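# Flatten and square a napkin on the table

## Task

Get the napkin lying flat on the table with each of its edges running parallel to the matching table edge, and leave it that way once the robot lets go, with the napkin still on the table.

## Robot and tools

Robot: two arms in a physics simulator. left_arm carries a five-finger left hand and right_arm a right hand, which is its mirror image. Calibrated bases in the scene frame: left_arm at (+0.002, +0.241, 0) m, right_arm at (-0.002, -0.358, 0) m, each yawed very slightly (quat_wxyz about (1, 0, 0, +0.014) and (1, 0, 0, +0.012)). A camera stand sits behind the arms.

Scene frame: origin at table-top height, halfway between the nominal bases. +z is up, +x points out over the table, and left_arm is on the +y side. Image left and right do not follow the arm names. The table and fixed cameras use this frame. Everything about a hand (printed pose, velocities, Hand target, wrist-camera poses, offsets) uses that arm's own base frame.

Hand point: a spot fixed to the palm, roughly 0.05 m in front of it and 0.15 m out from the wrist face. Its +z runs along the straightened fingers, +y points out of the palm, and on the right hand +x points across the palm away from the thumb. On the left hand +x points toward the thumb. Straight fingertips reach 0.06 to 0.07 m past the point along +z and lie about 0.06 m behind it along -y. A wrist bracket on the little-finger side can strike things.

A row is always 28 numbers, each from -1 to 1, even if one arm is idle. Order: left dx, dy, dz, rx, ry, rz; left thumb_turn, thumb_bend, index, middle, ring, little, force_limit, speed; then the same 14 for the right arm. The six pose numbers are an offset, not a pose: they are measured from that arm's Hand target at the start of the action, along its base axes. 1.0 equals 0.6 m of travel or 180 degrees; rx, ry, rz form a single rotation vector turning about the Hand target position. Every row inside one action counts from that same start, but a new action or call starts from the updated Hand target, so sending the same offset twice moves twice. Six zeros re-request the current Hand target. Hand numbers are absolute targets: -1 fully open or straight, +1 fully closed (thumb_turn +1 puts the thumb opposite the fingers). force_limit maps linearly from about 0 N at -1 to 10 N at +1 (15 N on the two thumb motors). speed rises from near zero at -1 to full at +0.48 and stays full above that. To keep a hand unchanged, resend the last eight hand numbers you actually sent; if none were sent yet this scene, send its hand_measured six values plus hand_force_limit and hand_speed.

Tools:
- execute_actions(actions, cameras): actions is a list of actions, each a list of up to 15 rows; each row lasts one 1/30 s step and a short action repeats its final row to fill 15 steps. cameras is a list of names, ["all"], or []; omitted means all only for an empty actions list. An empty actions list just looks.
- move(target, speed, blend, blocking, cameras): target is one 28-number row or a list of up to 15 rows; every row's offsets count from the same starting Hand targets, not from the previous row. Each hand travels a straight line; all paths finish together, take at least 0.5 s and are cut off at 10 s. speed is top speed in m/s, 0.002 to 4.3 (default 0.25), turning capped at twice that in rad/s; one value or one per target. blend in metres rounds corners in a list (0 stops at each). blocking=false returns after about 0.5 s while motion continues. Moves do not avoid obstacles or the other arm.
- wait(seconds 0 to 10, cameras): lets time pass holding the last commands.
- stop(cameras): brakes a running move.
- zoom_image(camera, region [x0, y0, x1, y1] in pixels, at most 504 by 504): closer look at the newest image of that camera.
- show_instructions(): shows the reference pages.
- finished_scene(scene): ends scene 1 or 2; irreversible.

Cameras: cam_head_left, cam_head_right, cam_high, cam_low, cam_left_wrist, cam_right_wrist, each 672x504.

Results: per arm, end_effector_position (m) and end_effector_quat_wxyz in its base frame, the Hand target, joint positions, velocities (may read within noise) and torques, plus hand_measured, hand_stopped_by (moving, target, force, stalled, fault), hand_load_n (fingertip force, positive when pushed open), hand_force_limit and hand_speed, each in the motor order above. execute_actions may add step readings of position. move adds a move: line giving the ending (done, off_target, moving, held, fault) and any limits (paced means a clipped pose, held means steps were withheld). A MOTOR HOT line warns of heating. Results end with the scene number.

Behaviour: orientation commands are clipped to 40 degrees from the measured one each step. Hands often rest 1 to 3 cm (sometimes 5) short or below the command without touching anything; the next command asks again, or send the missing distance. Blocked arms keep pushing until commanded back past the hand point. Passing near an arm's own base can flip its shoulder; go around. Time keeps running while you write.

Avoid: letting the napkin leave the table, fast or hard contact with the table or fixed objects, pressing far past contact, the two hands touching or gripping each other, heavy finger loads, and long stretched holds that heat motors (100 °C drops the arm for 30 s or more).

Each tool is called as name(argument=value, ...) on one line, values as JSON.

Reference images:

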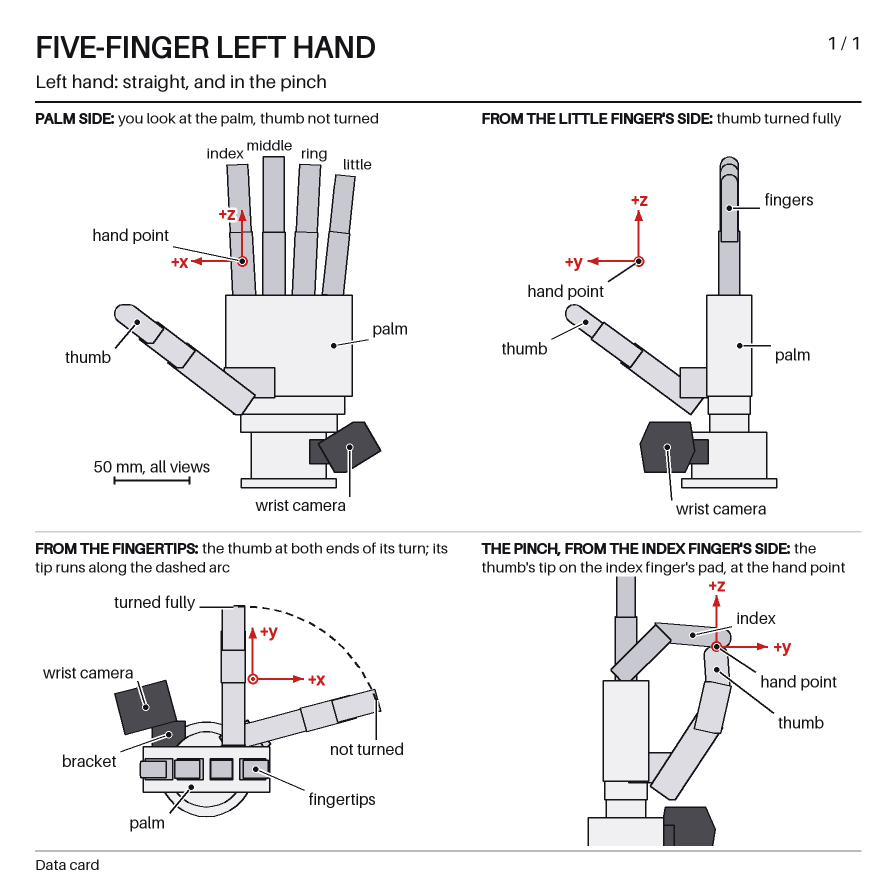

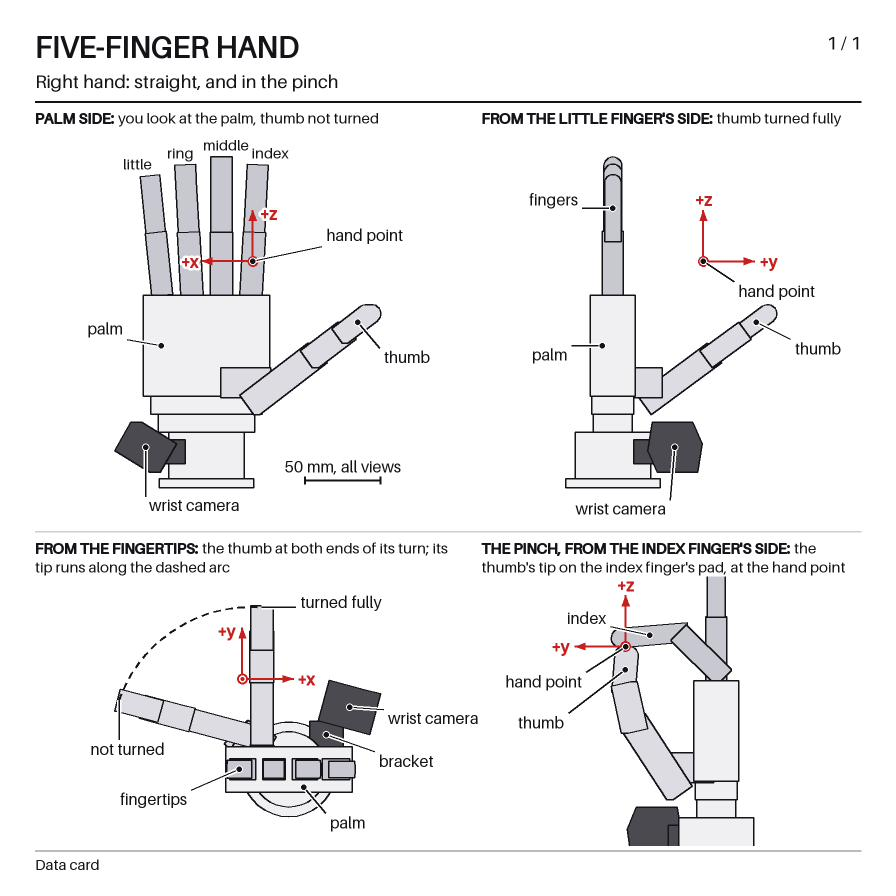

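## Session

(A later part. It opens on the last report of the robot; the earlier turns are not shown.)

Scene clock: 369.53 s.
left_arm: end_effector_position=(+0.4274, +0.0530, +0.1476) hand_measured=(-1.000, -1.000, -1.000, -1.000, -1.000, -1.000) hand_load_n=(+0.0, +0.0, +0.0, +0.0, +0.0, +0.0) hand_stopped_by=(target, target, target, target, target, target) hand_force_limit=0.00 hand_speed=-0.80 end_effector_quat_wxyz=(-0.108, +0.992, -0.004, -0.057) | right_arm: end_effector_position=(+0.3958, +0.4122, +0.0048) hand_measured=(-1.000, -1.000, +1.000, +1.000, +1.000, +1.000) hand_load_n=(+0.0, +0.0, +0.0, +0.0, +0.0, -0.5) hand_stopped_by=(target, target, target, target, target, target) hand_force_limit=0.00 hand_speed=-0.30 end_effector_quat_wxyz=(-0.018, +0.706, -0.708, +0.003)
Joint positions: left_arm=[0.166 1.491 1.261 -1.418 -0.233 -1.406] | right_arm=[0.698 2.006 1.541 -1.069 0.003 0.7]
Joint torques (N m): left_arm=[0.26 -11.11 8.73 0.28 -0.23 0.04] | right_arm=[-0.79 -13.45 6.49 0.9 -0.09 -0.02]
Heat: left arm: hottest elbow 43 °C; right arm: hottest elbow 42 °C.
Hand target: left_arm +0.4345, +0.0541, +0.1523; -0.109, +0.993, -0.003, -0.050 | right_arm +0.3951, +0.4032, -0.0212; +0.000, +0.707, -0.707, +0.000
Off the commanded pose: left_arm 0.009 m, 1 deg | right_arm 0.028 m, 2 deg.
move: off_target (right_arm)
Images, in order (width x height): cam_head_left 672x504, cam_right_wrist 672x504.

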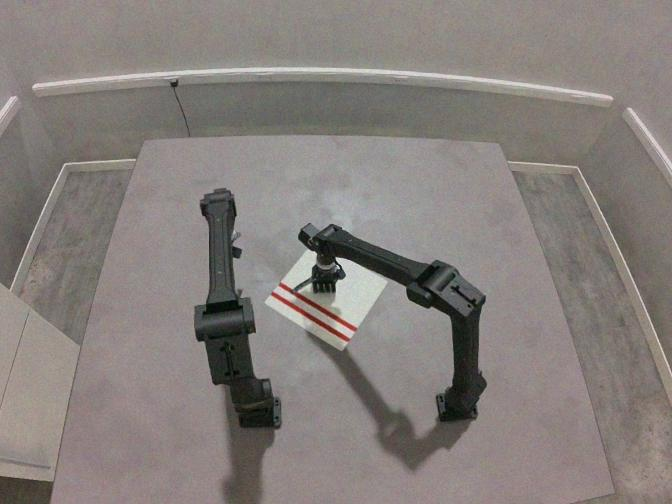

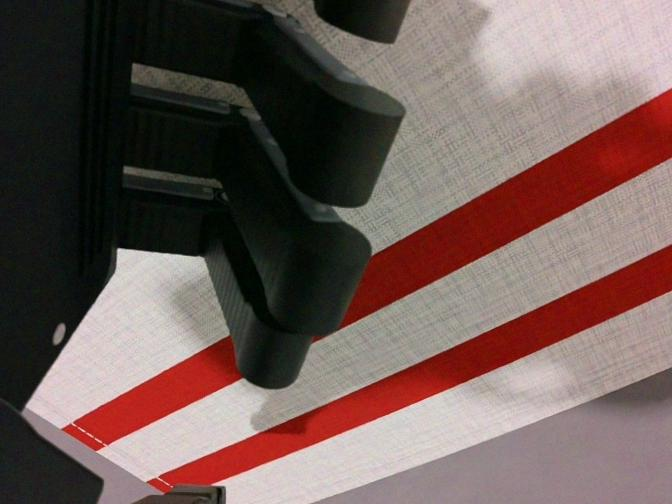

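move(target=[0,0,0,0,0,0,-1,-1,-1,-1,-1,-1,0,-0.8,0.0,0,-0.02,0,0,0,-1,-1,1,1,1,1,0,-0.3], speed=0.1, cameras=["cam_head_left","cam_right_wrist"])

zoom_image(camera="cam_head_left", region=[280, 240, 370, 320])

Scene clock: 378.27 s.
left_arm: end_effector_position=(+0.4274, +0.0530, +0.1476) hand_measured=(-1.000, -1.000, -1.000, -1.000, -1.000, -1.000) hand_load_n=(+0.0, +0.0, -0.5, +0.0, +0.0, +0.0) hand_stopped_by=(target, target, target, target, target, target) hand_force_limit=0.00 hand_speed=-0.80 end_effector_quat_wxyz=(-0.108, +0.992, -0.004, -0.057) | right_arm: end_effector_position=(+0.3991, +0.4149, +0.0046) hand_measured=(-1.000, -1.000, +1.000, +1.000, +1.000, +1.000) hand_load_n=(+0.0, +0.0, +0.0, +0.0, +0.0, -1.5) hand_stopped_by=(target, target, target, target, target, target) hand_force_limit=0.00 hand_speed=-0.30 end_effector_quat_wxyz=(-0.026, +0.706, -0.707, +0.004)
Joint positions: left_arm=[0.166 1.491 1.261 -1.418 -0.233 -1.406] | right_arm=[0.698 2.006 1.541 -1.054 0.003 0.7]
Joint torques (N m): left_arm=[0.26 -11.16 8.73 0.27 -0.23 0.05] | right_arm=[-0.79 -12.34 5.67 1.31 -0.1 -0.01]
Heat: left arm: hottest elbow 43 °C; right arm: hottest elbow 41 °C.
Hand target: left_arm +0.4345, +0.0541, +0.1523; -0.109, +0.993, -0.003, -0.050 | right_arm +0.3951, +0.4032, -0.0332; +0.000, +0.707, -0.707, +0.000
Off the commanded pose: left_arm 0.009 m, 1 deg | right_arm 0.040 m, 3 deg.
move: off_target (right_arm)
Images, in order (width x height): cam_head_left 672x504, cam_right_wrist 672x504.

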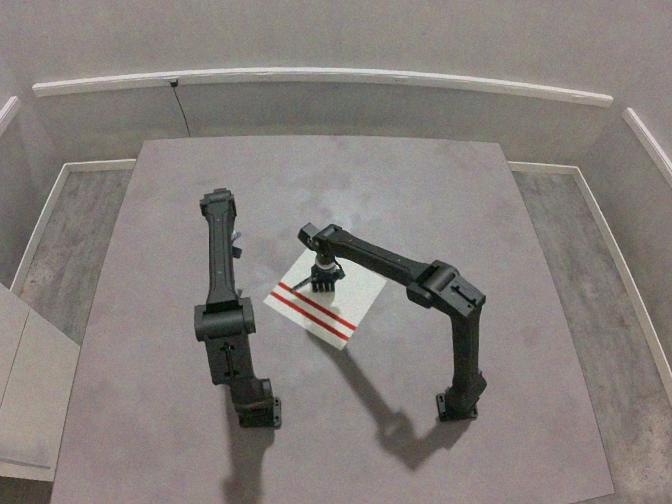

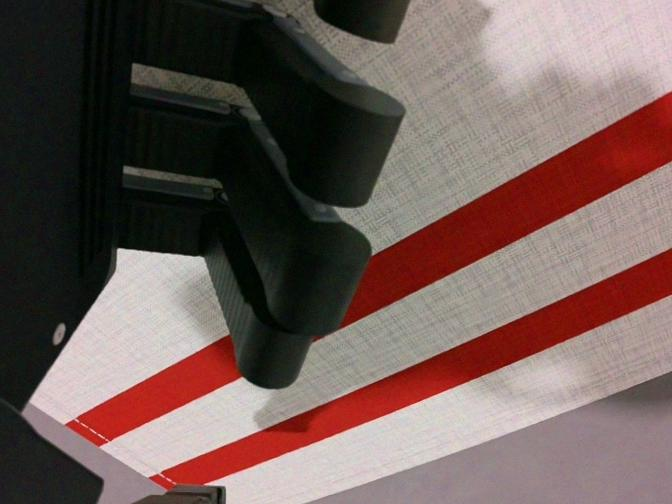

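Scaled by 5.600 from the camera's 672x504 image, which has a finer 960x720 frame.

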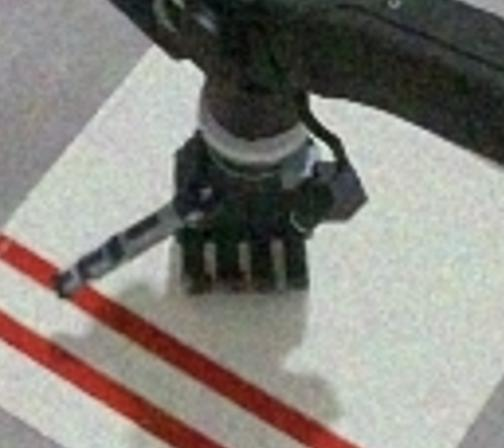

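move(target=[0,0,0,0,0,0,-1,-1,-1,-1,-1,-1,0,-0.8,-0.0137,-0.0123,0,0,0,0.0833,-1,-1,1,1,1,1,0,-0.3], speed=0.12, cameras=["cam_head_left","cam_right_wrist"])

zoom_image(camera="cam_head_left", region=[240, 220, 420, 380])

Scene clock: 398.83 s.
left_arm: end_effector_position=(+0.4274, +0.0530, +0.1476) hand_measured=(-1.000, -1.000, -1.000, -1.000, -1.000, -1.000) hand_load_n=(+0.0, +0.0, +0.0, +0.0, +0.0, +0.0) hand_stopped_by=(target, target, target, target, target, target) hand_force_limit=0.00 hand_speed=-0.80 end_effector_quat_wxyz=(-0.108, +0.992, -0.004, -0.057) | right_arm: end_effector_position=(+0.3925, +0.4004, +0.0038) hand_measured=(-1.000, -1.000, +1.000, +1.000, +1.000, +1.000) hand_load_n=(+0.0, +0.0, +0.0, +0.0, +0.0, -1.5) hand_stopped_by=(target, target, target, target, target, target) hand_force_limit=0.00 hand_speed=-0.30 end_effector_quat_wxyz=(-0.026, +0.786, -0.618, +0.004)
Joint positions: left_arm=[0.166 1.491 1.261 -1.418 -0.233 -1.406] | right_arm=[0.698 2.006 1.54 -1.053 -0.003 0.46]
Joint torques (N m): left_arm=[0.26 -11.11 8.73 0.27 -0.23 0.05] | right_arm=[0.38 -11.69 6.99 0.99 0.11 -0.07]
Heat: left arm: hottest elbow 43 °C; right arm: hottest elbow 40 °C.
Hand target: left_arm +0.4345, +0.0541, +0.1523; -0.109, +0.993, -0.003, -0.050 | right_arm +0.3868, +0.3958, -0.0331; +0.000, +0.793, -0.609, +0.000
Off the commanded pose: left_arm 0.009 m, 1 deg | right_arm 0.038 m, 3 deg.
move: off_target (right_arm)
Images, in order (width x height): cam_head_left 672x504, cam_right_wrist 672x504.

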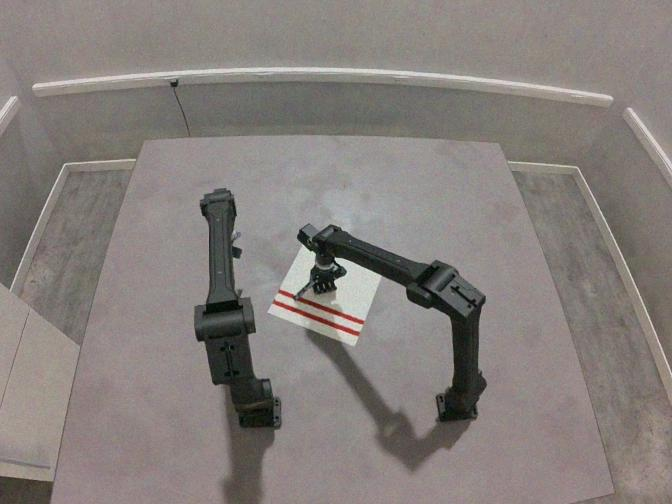

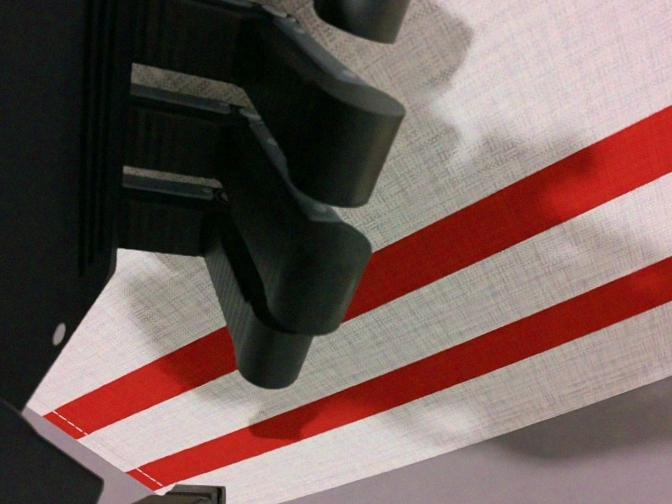

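Scaled by 2.800 from the camera's 672x504 image, which has a finer 960x720 frame.

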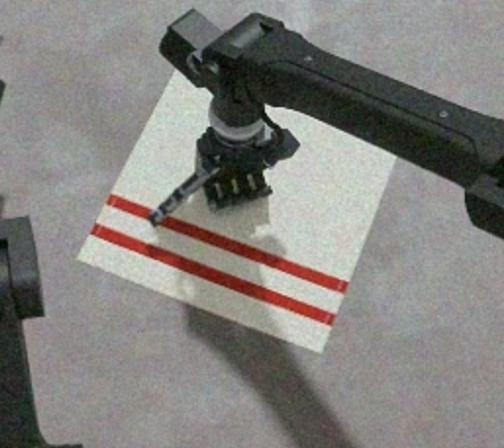

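move(target=[0,0,0,0,0,0,-1,-1,-1,-1,-1,-1,0,-0.8,-0.01,-0.0155,0,0,0,0.0833,-1,-1,1,1,1,1,0,-0.3], speed=0.12, cameras=["cam_head_left","cam_right_wrist","cam_high"])

zoom_image(camera="cam_head_left", region=[240, 220, 420, 380])

zoom_image(camera="cam_high", region=[200, 140, 400, 310])

Scene clock: 412.10 s.
left_arm: end_effector_position=(+0.4274, +0.0530, +0.1476) hand_measured=(-1.000, -1.000, -1.000, -1.000, -1.000, -1.000) hand_load_n=(+0.0, +0.0, +0.0, +0.0, +0.0, +0.0) hand_stopped_by=(target, target, target, target, target, target) hand_force_limit=0.00 hand_speed=-0.80 end_effector_quat_wxyz=(-0.108, +0.992, -0.004, -0.057) | right_arm: end_effector_position=(+0.3873, +0.3872, +0.0032) hand_measured=(-1.000, -1.000, +1.000, +1.000, +1.000, +1.000) hand_load_n=(+0.0, +0.0, +0.0, +0.0, +0.0, -1.5) hand_stopped_by=(target, target, target, target, target, target) hand_force_limit=0.00 hand_speed=-0.30 end_effector_quat_wxyz=(-0.025, +0.858, -0.512, +0.007)
Joint positions: left_arm=[0.166 1.491 1.261 -1.418 -0.233 -1.406] | right_arm=[0.707 2.006 1.54 -1.053 -0.003 0.212]
Joint torques (N m): left_arm=[0.26 -11.16 8.75 0.27 -0.23 0.04] | right_arm=[0.85 -11.46 7.56 0.9 0.12 -0.06]
Heat: left arm: hottest elbow 43 °C; right arm: hottest elbow 40 °C.
Hand target: left_arm +0.4345, +0.0541, +0.1523; -0.109, +0.993, -0.003, -0.050 | right_arm +0.3809, +0.3864, -0.0331; +0.000, +0.866, -0.500, +0.000
Off the commanded pose: left_arm 0.009 m, 1 deg | right_arm 0.037 m, 3 deg.
move: off_target (right_arm)
Images, in order (width x height): cam_head_left 672x504, cam_high 672x504, cam_right_wrist 672x504.

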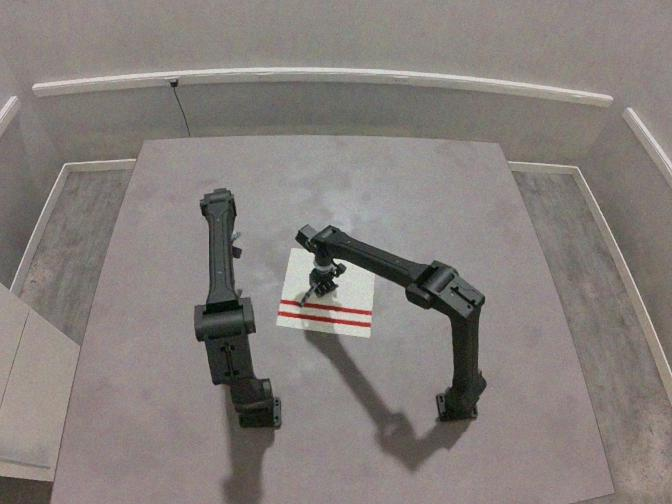

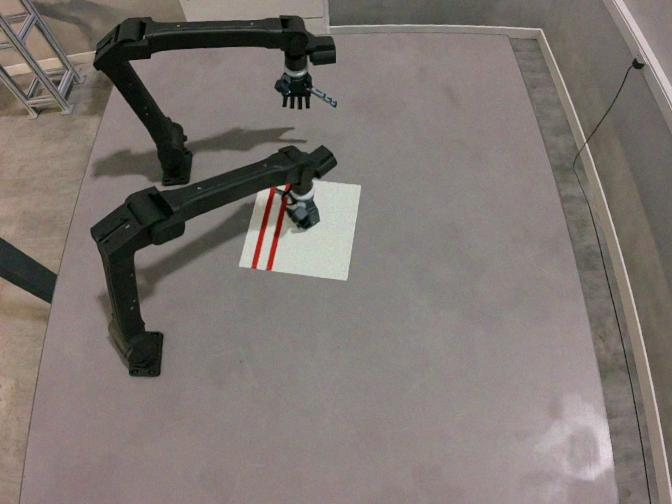

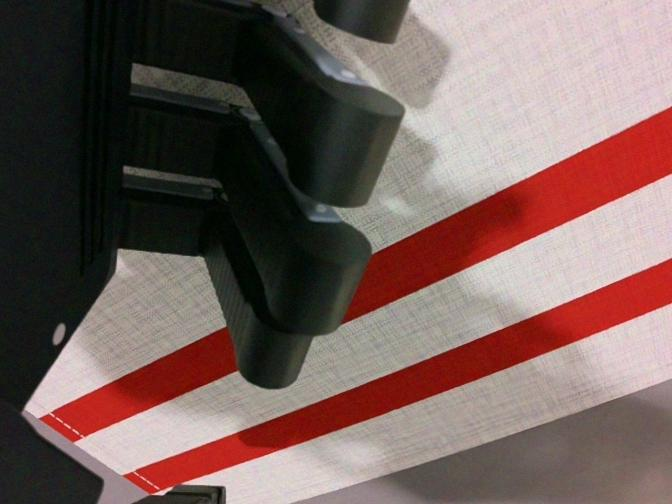

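Scaled by 2.800 from the camera's 672x504 image, which has a finer 960x720 frame.

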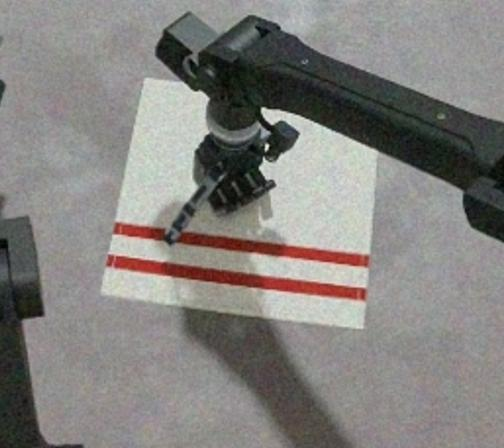

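Scaled by 2.520 from the camera's 672x504 image, which has a finer 960x720 frame.

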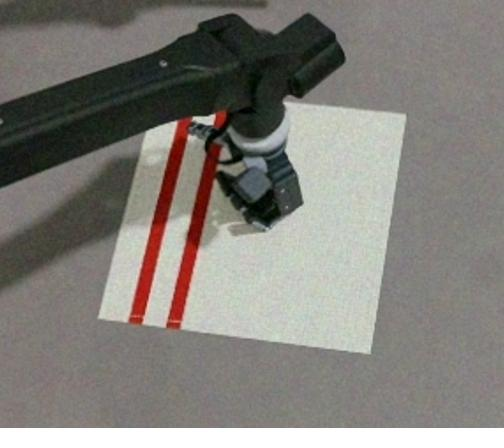

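move(target=[0,0,0,0,0,0,-1,-1,-1,-1,-1,-1,0,-0.8,-0.0043,-0.0115,0,0,0,0.0556,-1,-1,1,1,1,1,0,-0.3], speed=0.12, cameras=["cam_head_left","cam_high"])

zoom_image(camera="cam_high", region=[200, 140, 400, 310])

zoom_image(camera="cam_head_left", region=[240, 220, 420, 380])

Scene clock: 430.60 s.
left_arm: end_effector_position=(+0.4274, +0.0530, +0.1476) hand_measured=(-1.000, -1.000, -1.000, -1.000, -1.000, -1.000) hand_load_n=(+0.0, +0.0, +0.0, +0.0, +0.0, +0.0) hand_stopped_by=(target, target, target, target, target, target) hand_force_limit=0.00 hand_speed=-0.80 end_effector_quat_wxyz=(-0.108, +0.992, -0.004, -0.057) | right_arm: end_effector_position=(+0.3853, +0.3793, +0.0026) hand_measured=(-1.000, -1.000, +1.000, +1.000, +1.000, +1.000) hand_load_n=(+0.0, +0.0, -0.5, +0.0, +0.0, -1.0) hand_stopped_by=(target, target, target, target, target, target) hand_force_limit=0.00 hand_speed=-0.30 end_effector_quat_wxyz=(-0.024, +0.899, -0.436, +0.009)
Joint positions: left_arm=[0.166 1.491 1.261 -1.418 -0.233 -1.406] | right_arm=[0.715 2.007 1.54 -1.053 -0.002 0.048]
Joint torques (N m): left_arm=[0.26 -11.11 8.73 0.27 -0.23 0.05] | right_arm=[1.03 -11.46 7.53 0.88 0.12 -0.06]
Heat: left arm: hottest elbow 43 °C; right arm: hottest elbow 39 °C.
Hand target: left_arm +0.4345, +0.0541, +0.1523; -0.109, +0.993, -0.003, -0.050 | right_arm +0.3783, +0.3795, -0.0332; +0.000, +0.906, -0.423, +0.000
Off the commanded pose: left_arm 0.009 m, 1 deg | right_arm 0.036 m, 3 deg.
move: off_target (right_arm)
Images, in order (width x height): cam_head_left 672x504, cam_high 672x504.

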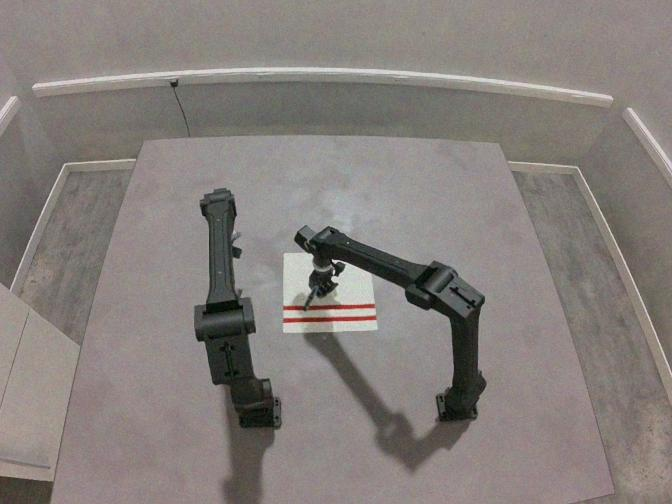

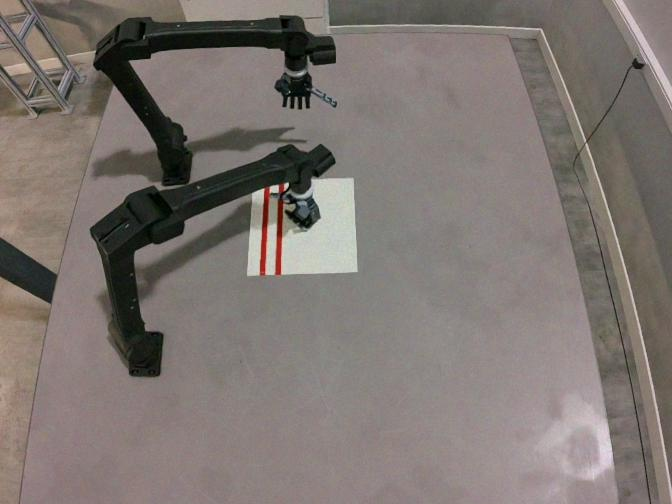

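Scaled by 2.520 from the camera's 672x504 image, which has a finer 960x720 frame.

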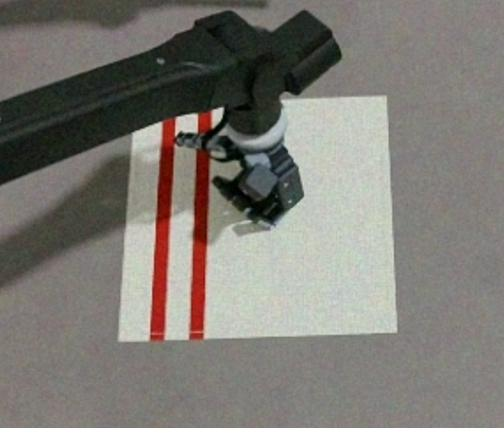

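Scaled by 2.800 from the camera's 672x504 image, which has a finer 960x720 frame.

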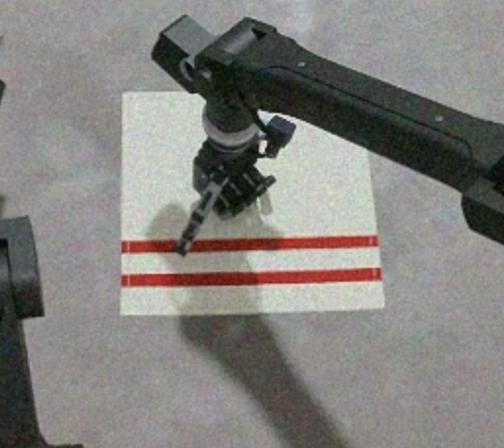

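move(target=[[0,0,0,0,0,0,-1,-1,-1,-1,-1,-1,0,-0.8,0.005,0.0,0.11,0,0,0,-1,-1,1,1,1,1,0,-0.3],[0,0,0,0,0,0,-1,-1,-1,-1,-1,-1,0,-0.8,-0.1,-0.35,0.25,0,0,0,-1,-1,1,1,1,1,0,-0.3]], speed=0.2, blend=0.02, cameras=["cam_head_left","cam_high","cam_head_right"])

zoom_image(camera="cam_high", region=[200, 140, 400, 310])

zoom_image(camera="cam_head_left", region=[240, 220, 420, 380])

Scene clock: 456.83 s.
left_arm: end_effector_position=(+0.4274, +0.0530, +0.1476) hand_measured=(-1.000, -1.000, -1.000, -1.000, -1.000, -1.000) hand_load_n=(+0.0, +0.0, +0.0, +0.0, +0.0, +0.0) hand_stopped_by=(target, target, target, target, target, target) hand_force_limit=0.00 hand_speed=-0.80 end_effector_quat_wxyz=(-0.108, +0.992, -0.004, -0.057) | right_arm: end_effector_position=(+0.3235, +0.1763, +0.1181) hand_measured=(-1.000, -1.000, +1.000, +1.000, +1.000, +1.000) hand_load_n=(+0.0, +0.0, +0.0, +0.0, +0.0, +0.0) hand_stopped_by=(target, target, target, target, target, target) hand_force_limit=0.00 hand_speed=-0.30 end_effector_quat_wxyz=(-0.007, +0.905, -0.426, +0.006)
Joint positions: left_arm=[0.166 1.491 1.261 -1.418 -0.233 -1.406] | right_arm=[0.457 1.514 1.18 -1.219 0.001 -0.233]
Joint torques (N m): left_arm=[0.26 -11.11 8.73 0.27 -0.23 0.05] | right_arm=[-0.56 -9.82 7.09 -0.03 0.03 -0.03]
Heat: left arm: hottest elbow 43 °C; right arm: hottest elbow 39 °C.
Hand target: left_arm +0.4345, +0.0541, +0.1523; -0.109, +0.993, -0.003, -0.050 | right_arm +0.3183, +0.1695, +0.1168; +0.000, +0.906, -0.423, +0.000
Off the commanded pose: left_arm 0.009 m, 1 deg | right_arm 0.009 m, 1 deg.
move: done
Images, in order (width x height): cam_head_left 672x504, cam_head_right 672x504, cam_high 672x504.

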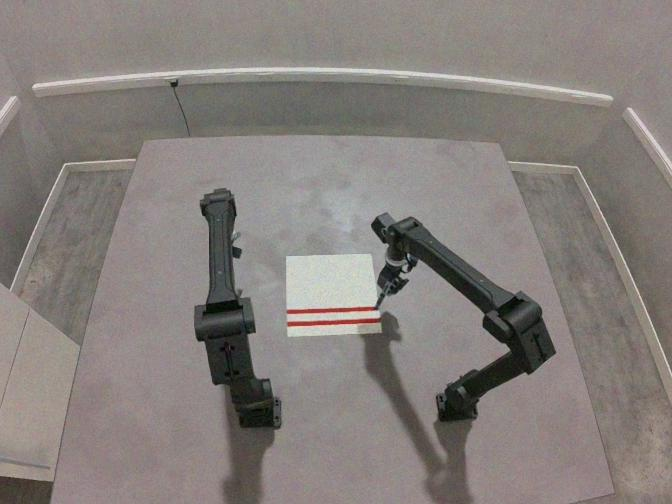

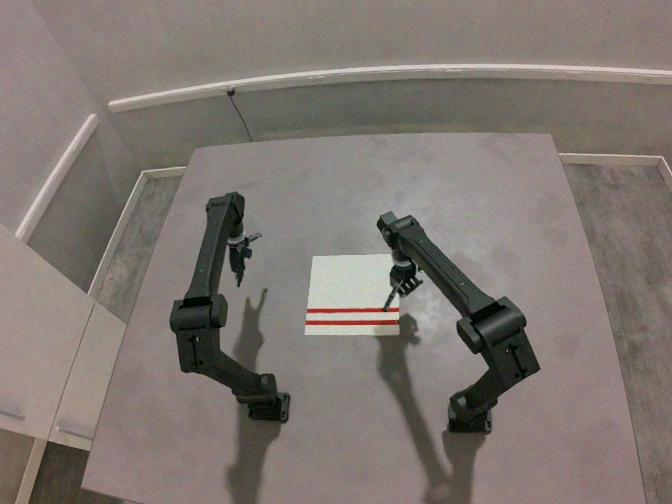

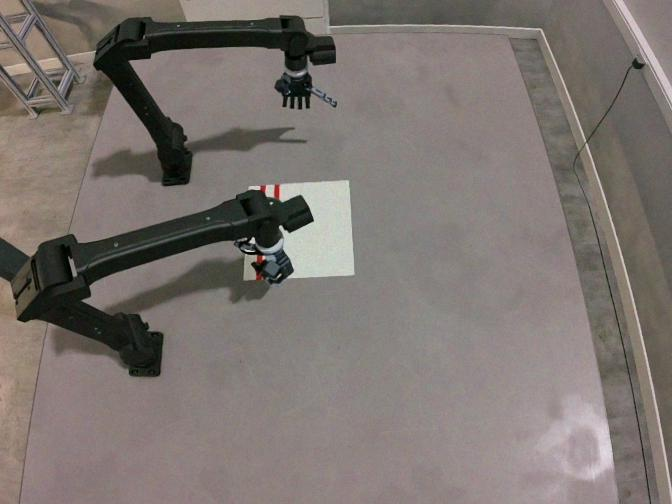

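Scaled by 2.520 from the camera's 672x504 image, which has a finer 960x720 frame.

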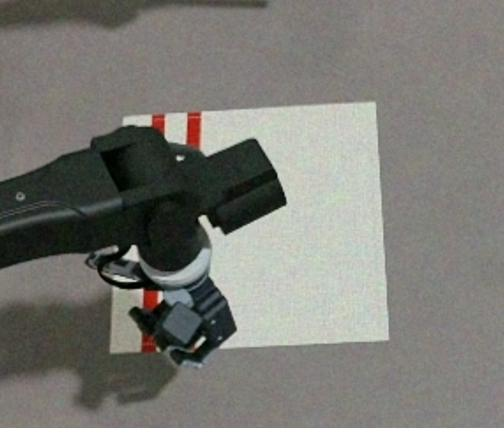

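Scaled by 2.800 from the camera's 672x504 image, which has a finer 960x720 frame.

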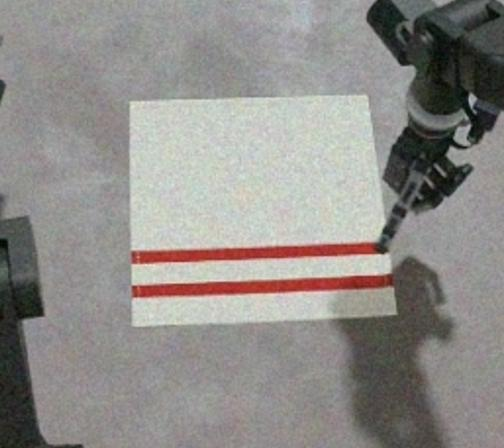

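zoom_image(camera="cam_head_left", region=[100, 110, 250, 230])

zoom_image(camera="cam_head_left", region=[450, 110, 600, 230])

zoom_image(camera="cam_head_left", region=[522, 384, 672, 504])

zoom_image(camera="cam_head_left", region=[0, 384, 150, 504])

zoom_image(camera="cam_head_left", region=[270, 235, 400, 345])

Scaled by 3.360 from the camera's 672x504 image, which has a finer 960x720 frame.

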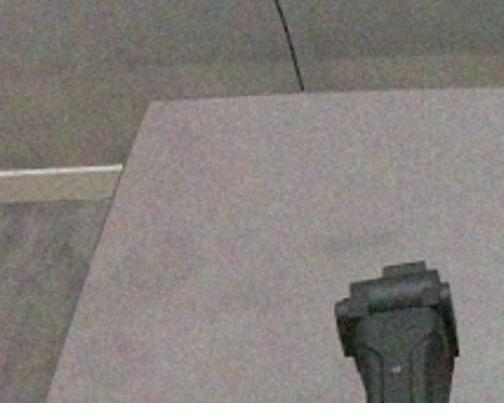

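Scaled by 3.360 from the camera's 672x504 image, which has a finer 960x720 frame.

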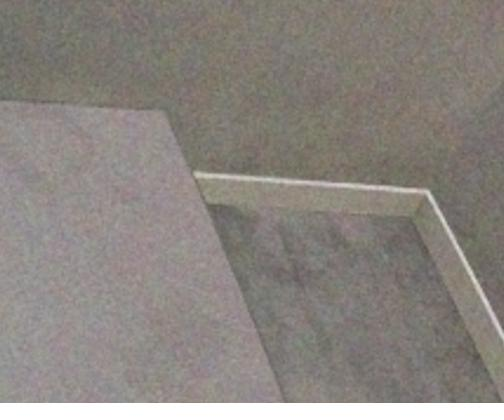

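Scaled by 3.360 from the camera's 672x504 image, which has a finer 960x720 frame.

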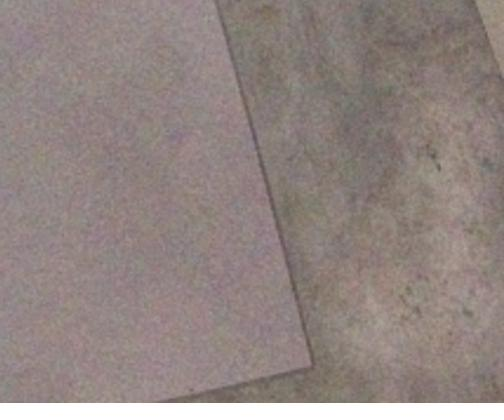

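Scaled by 3.360 from the camera's 672x504 image, which has a finer 960x720 frame.

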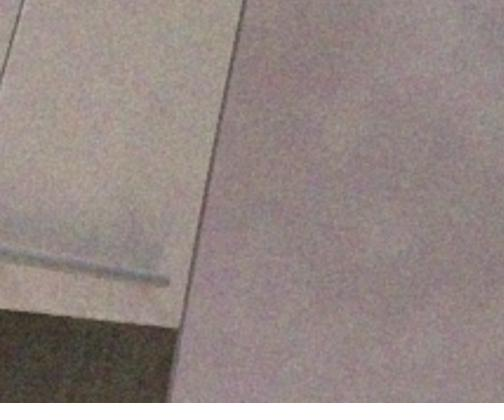

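Scaled by 3.877 from the camera's 672x504 image, which has a finer 960x720 frame.

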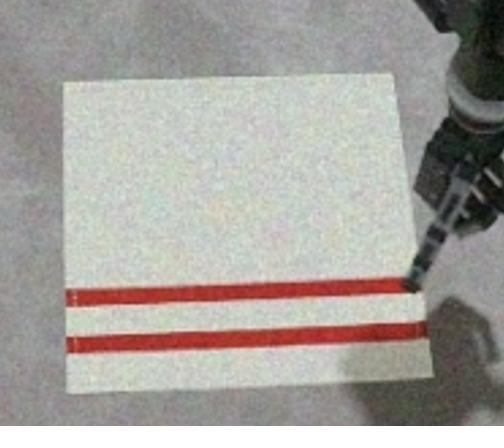

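finished_scene(scene=1)

The scene is finished: the task was done.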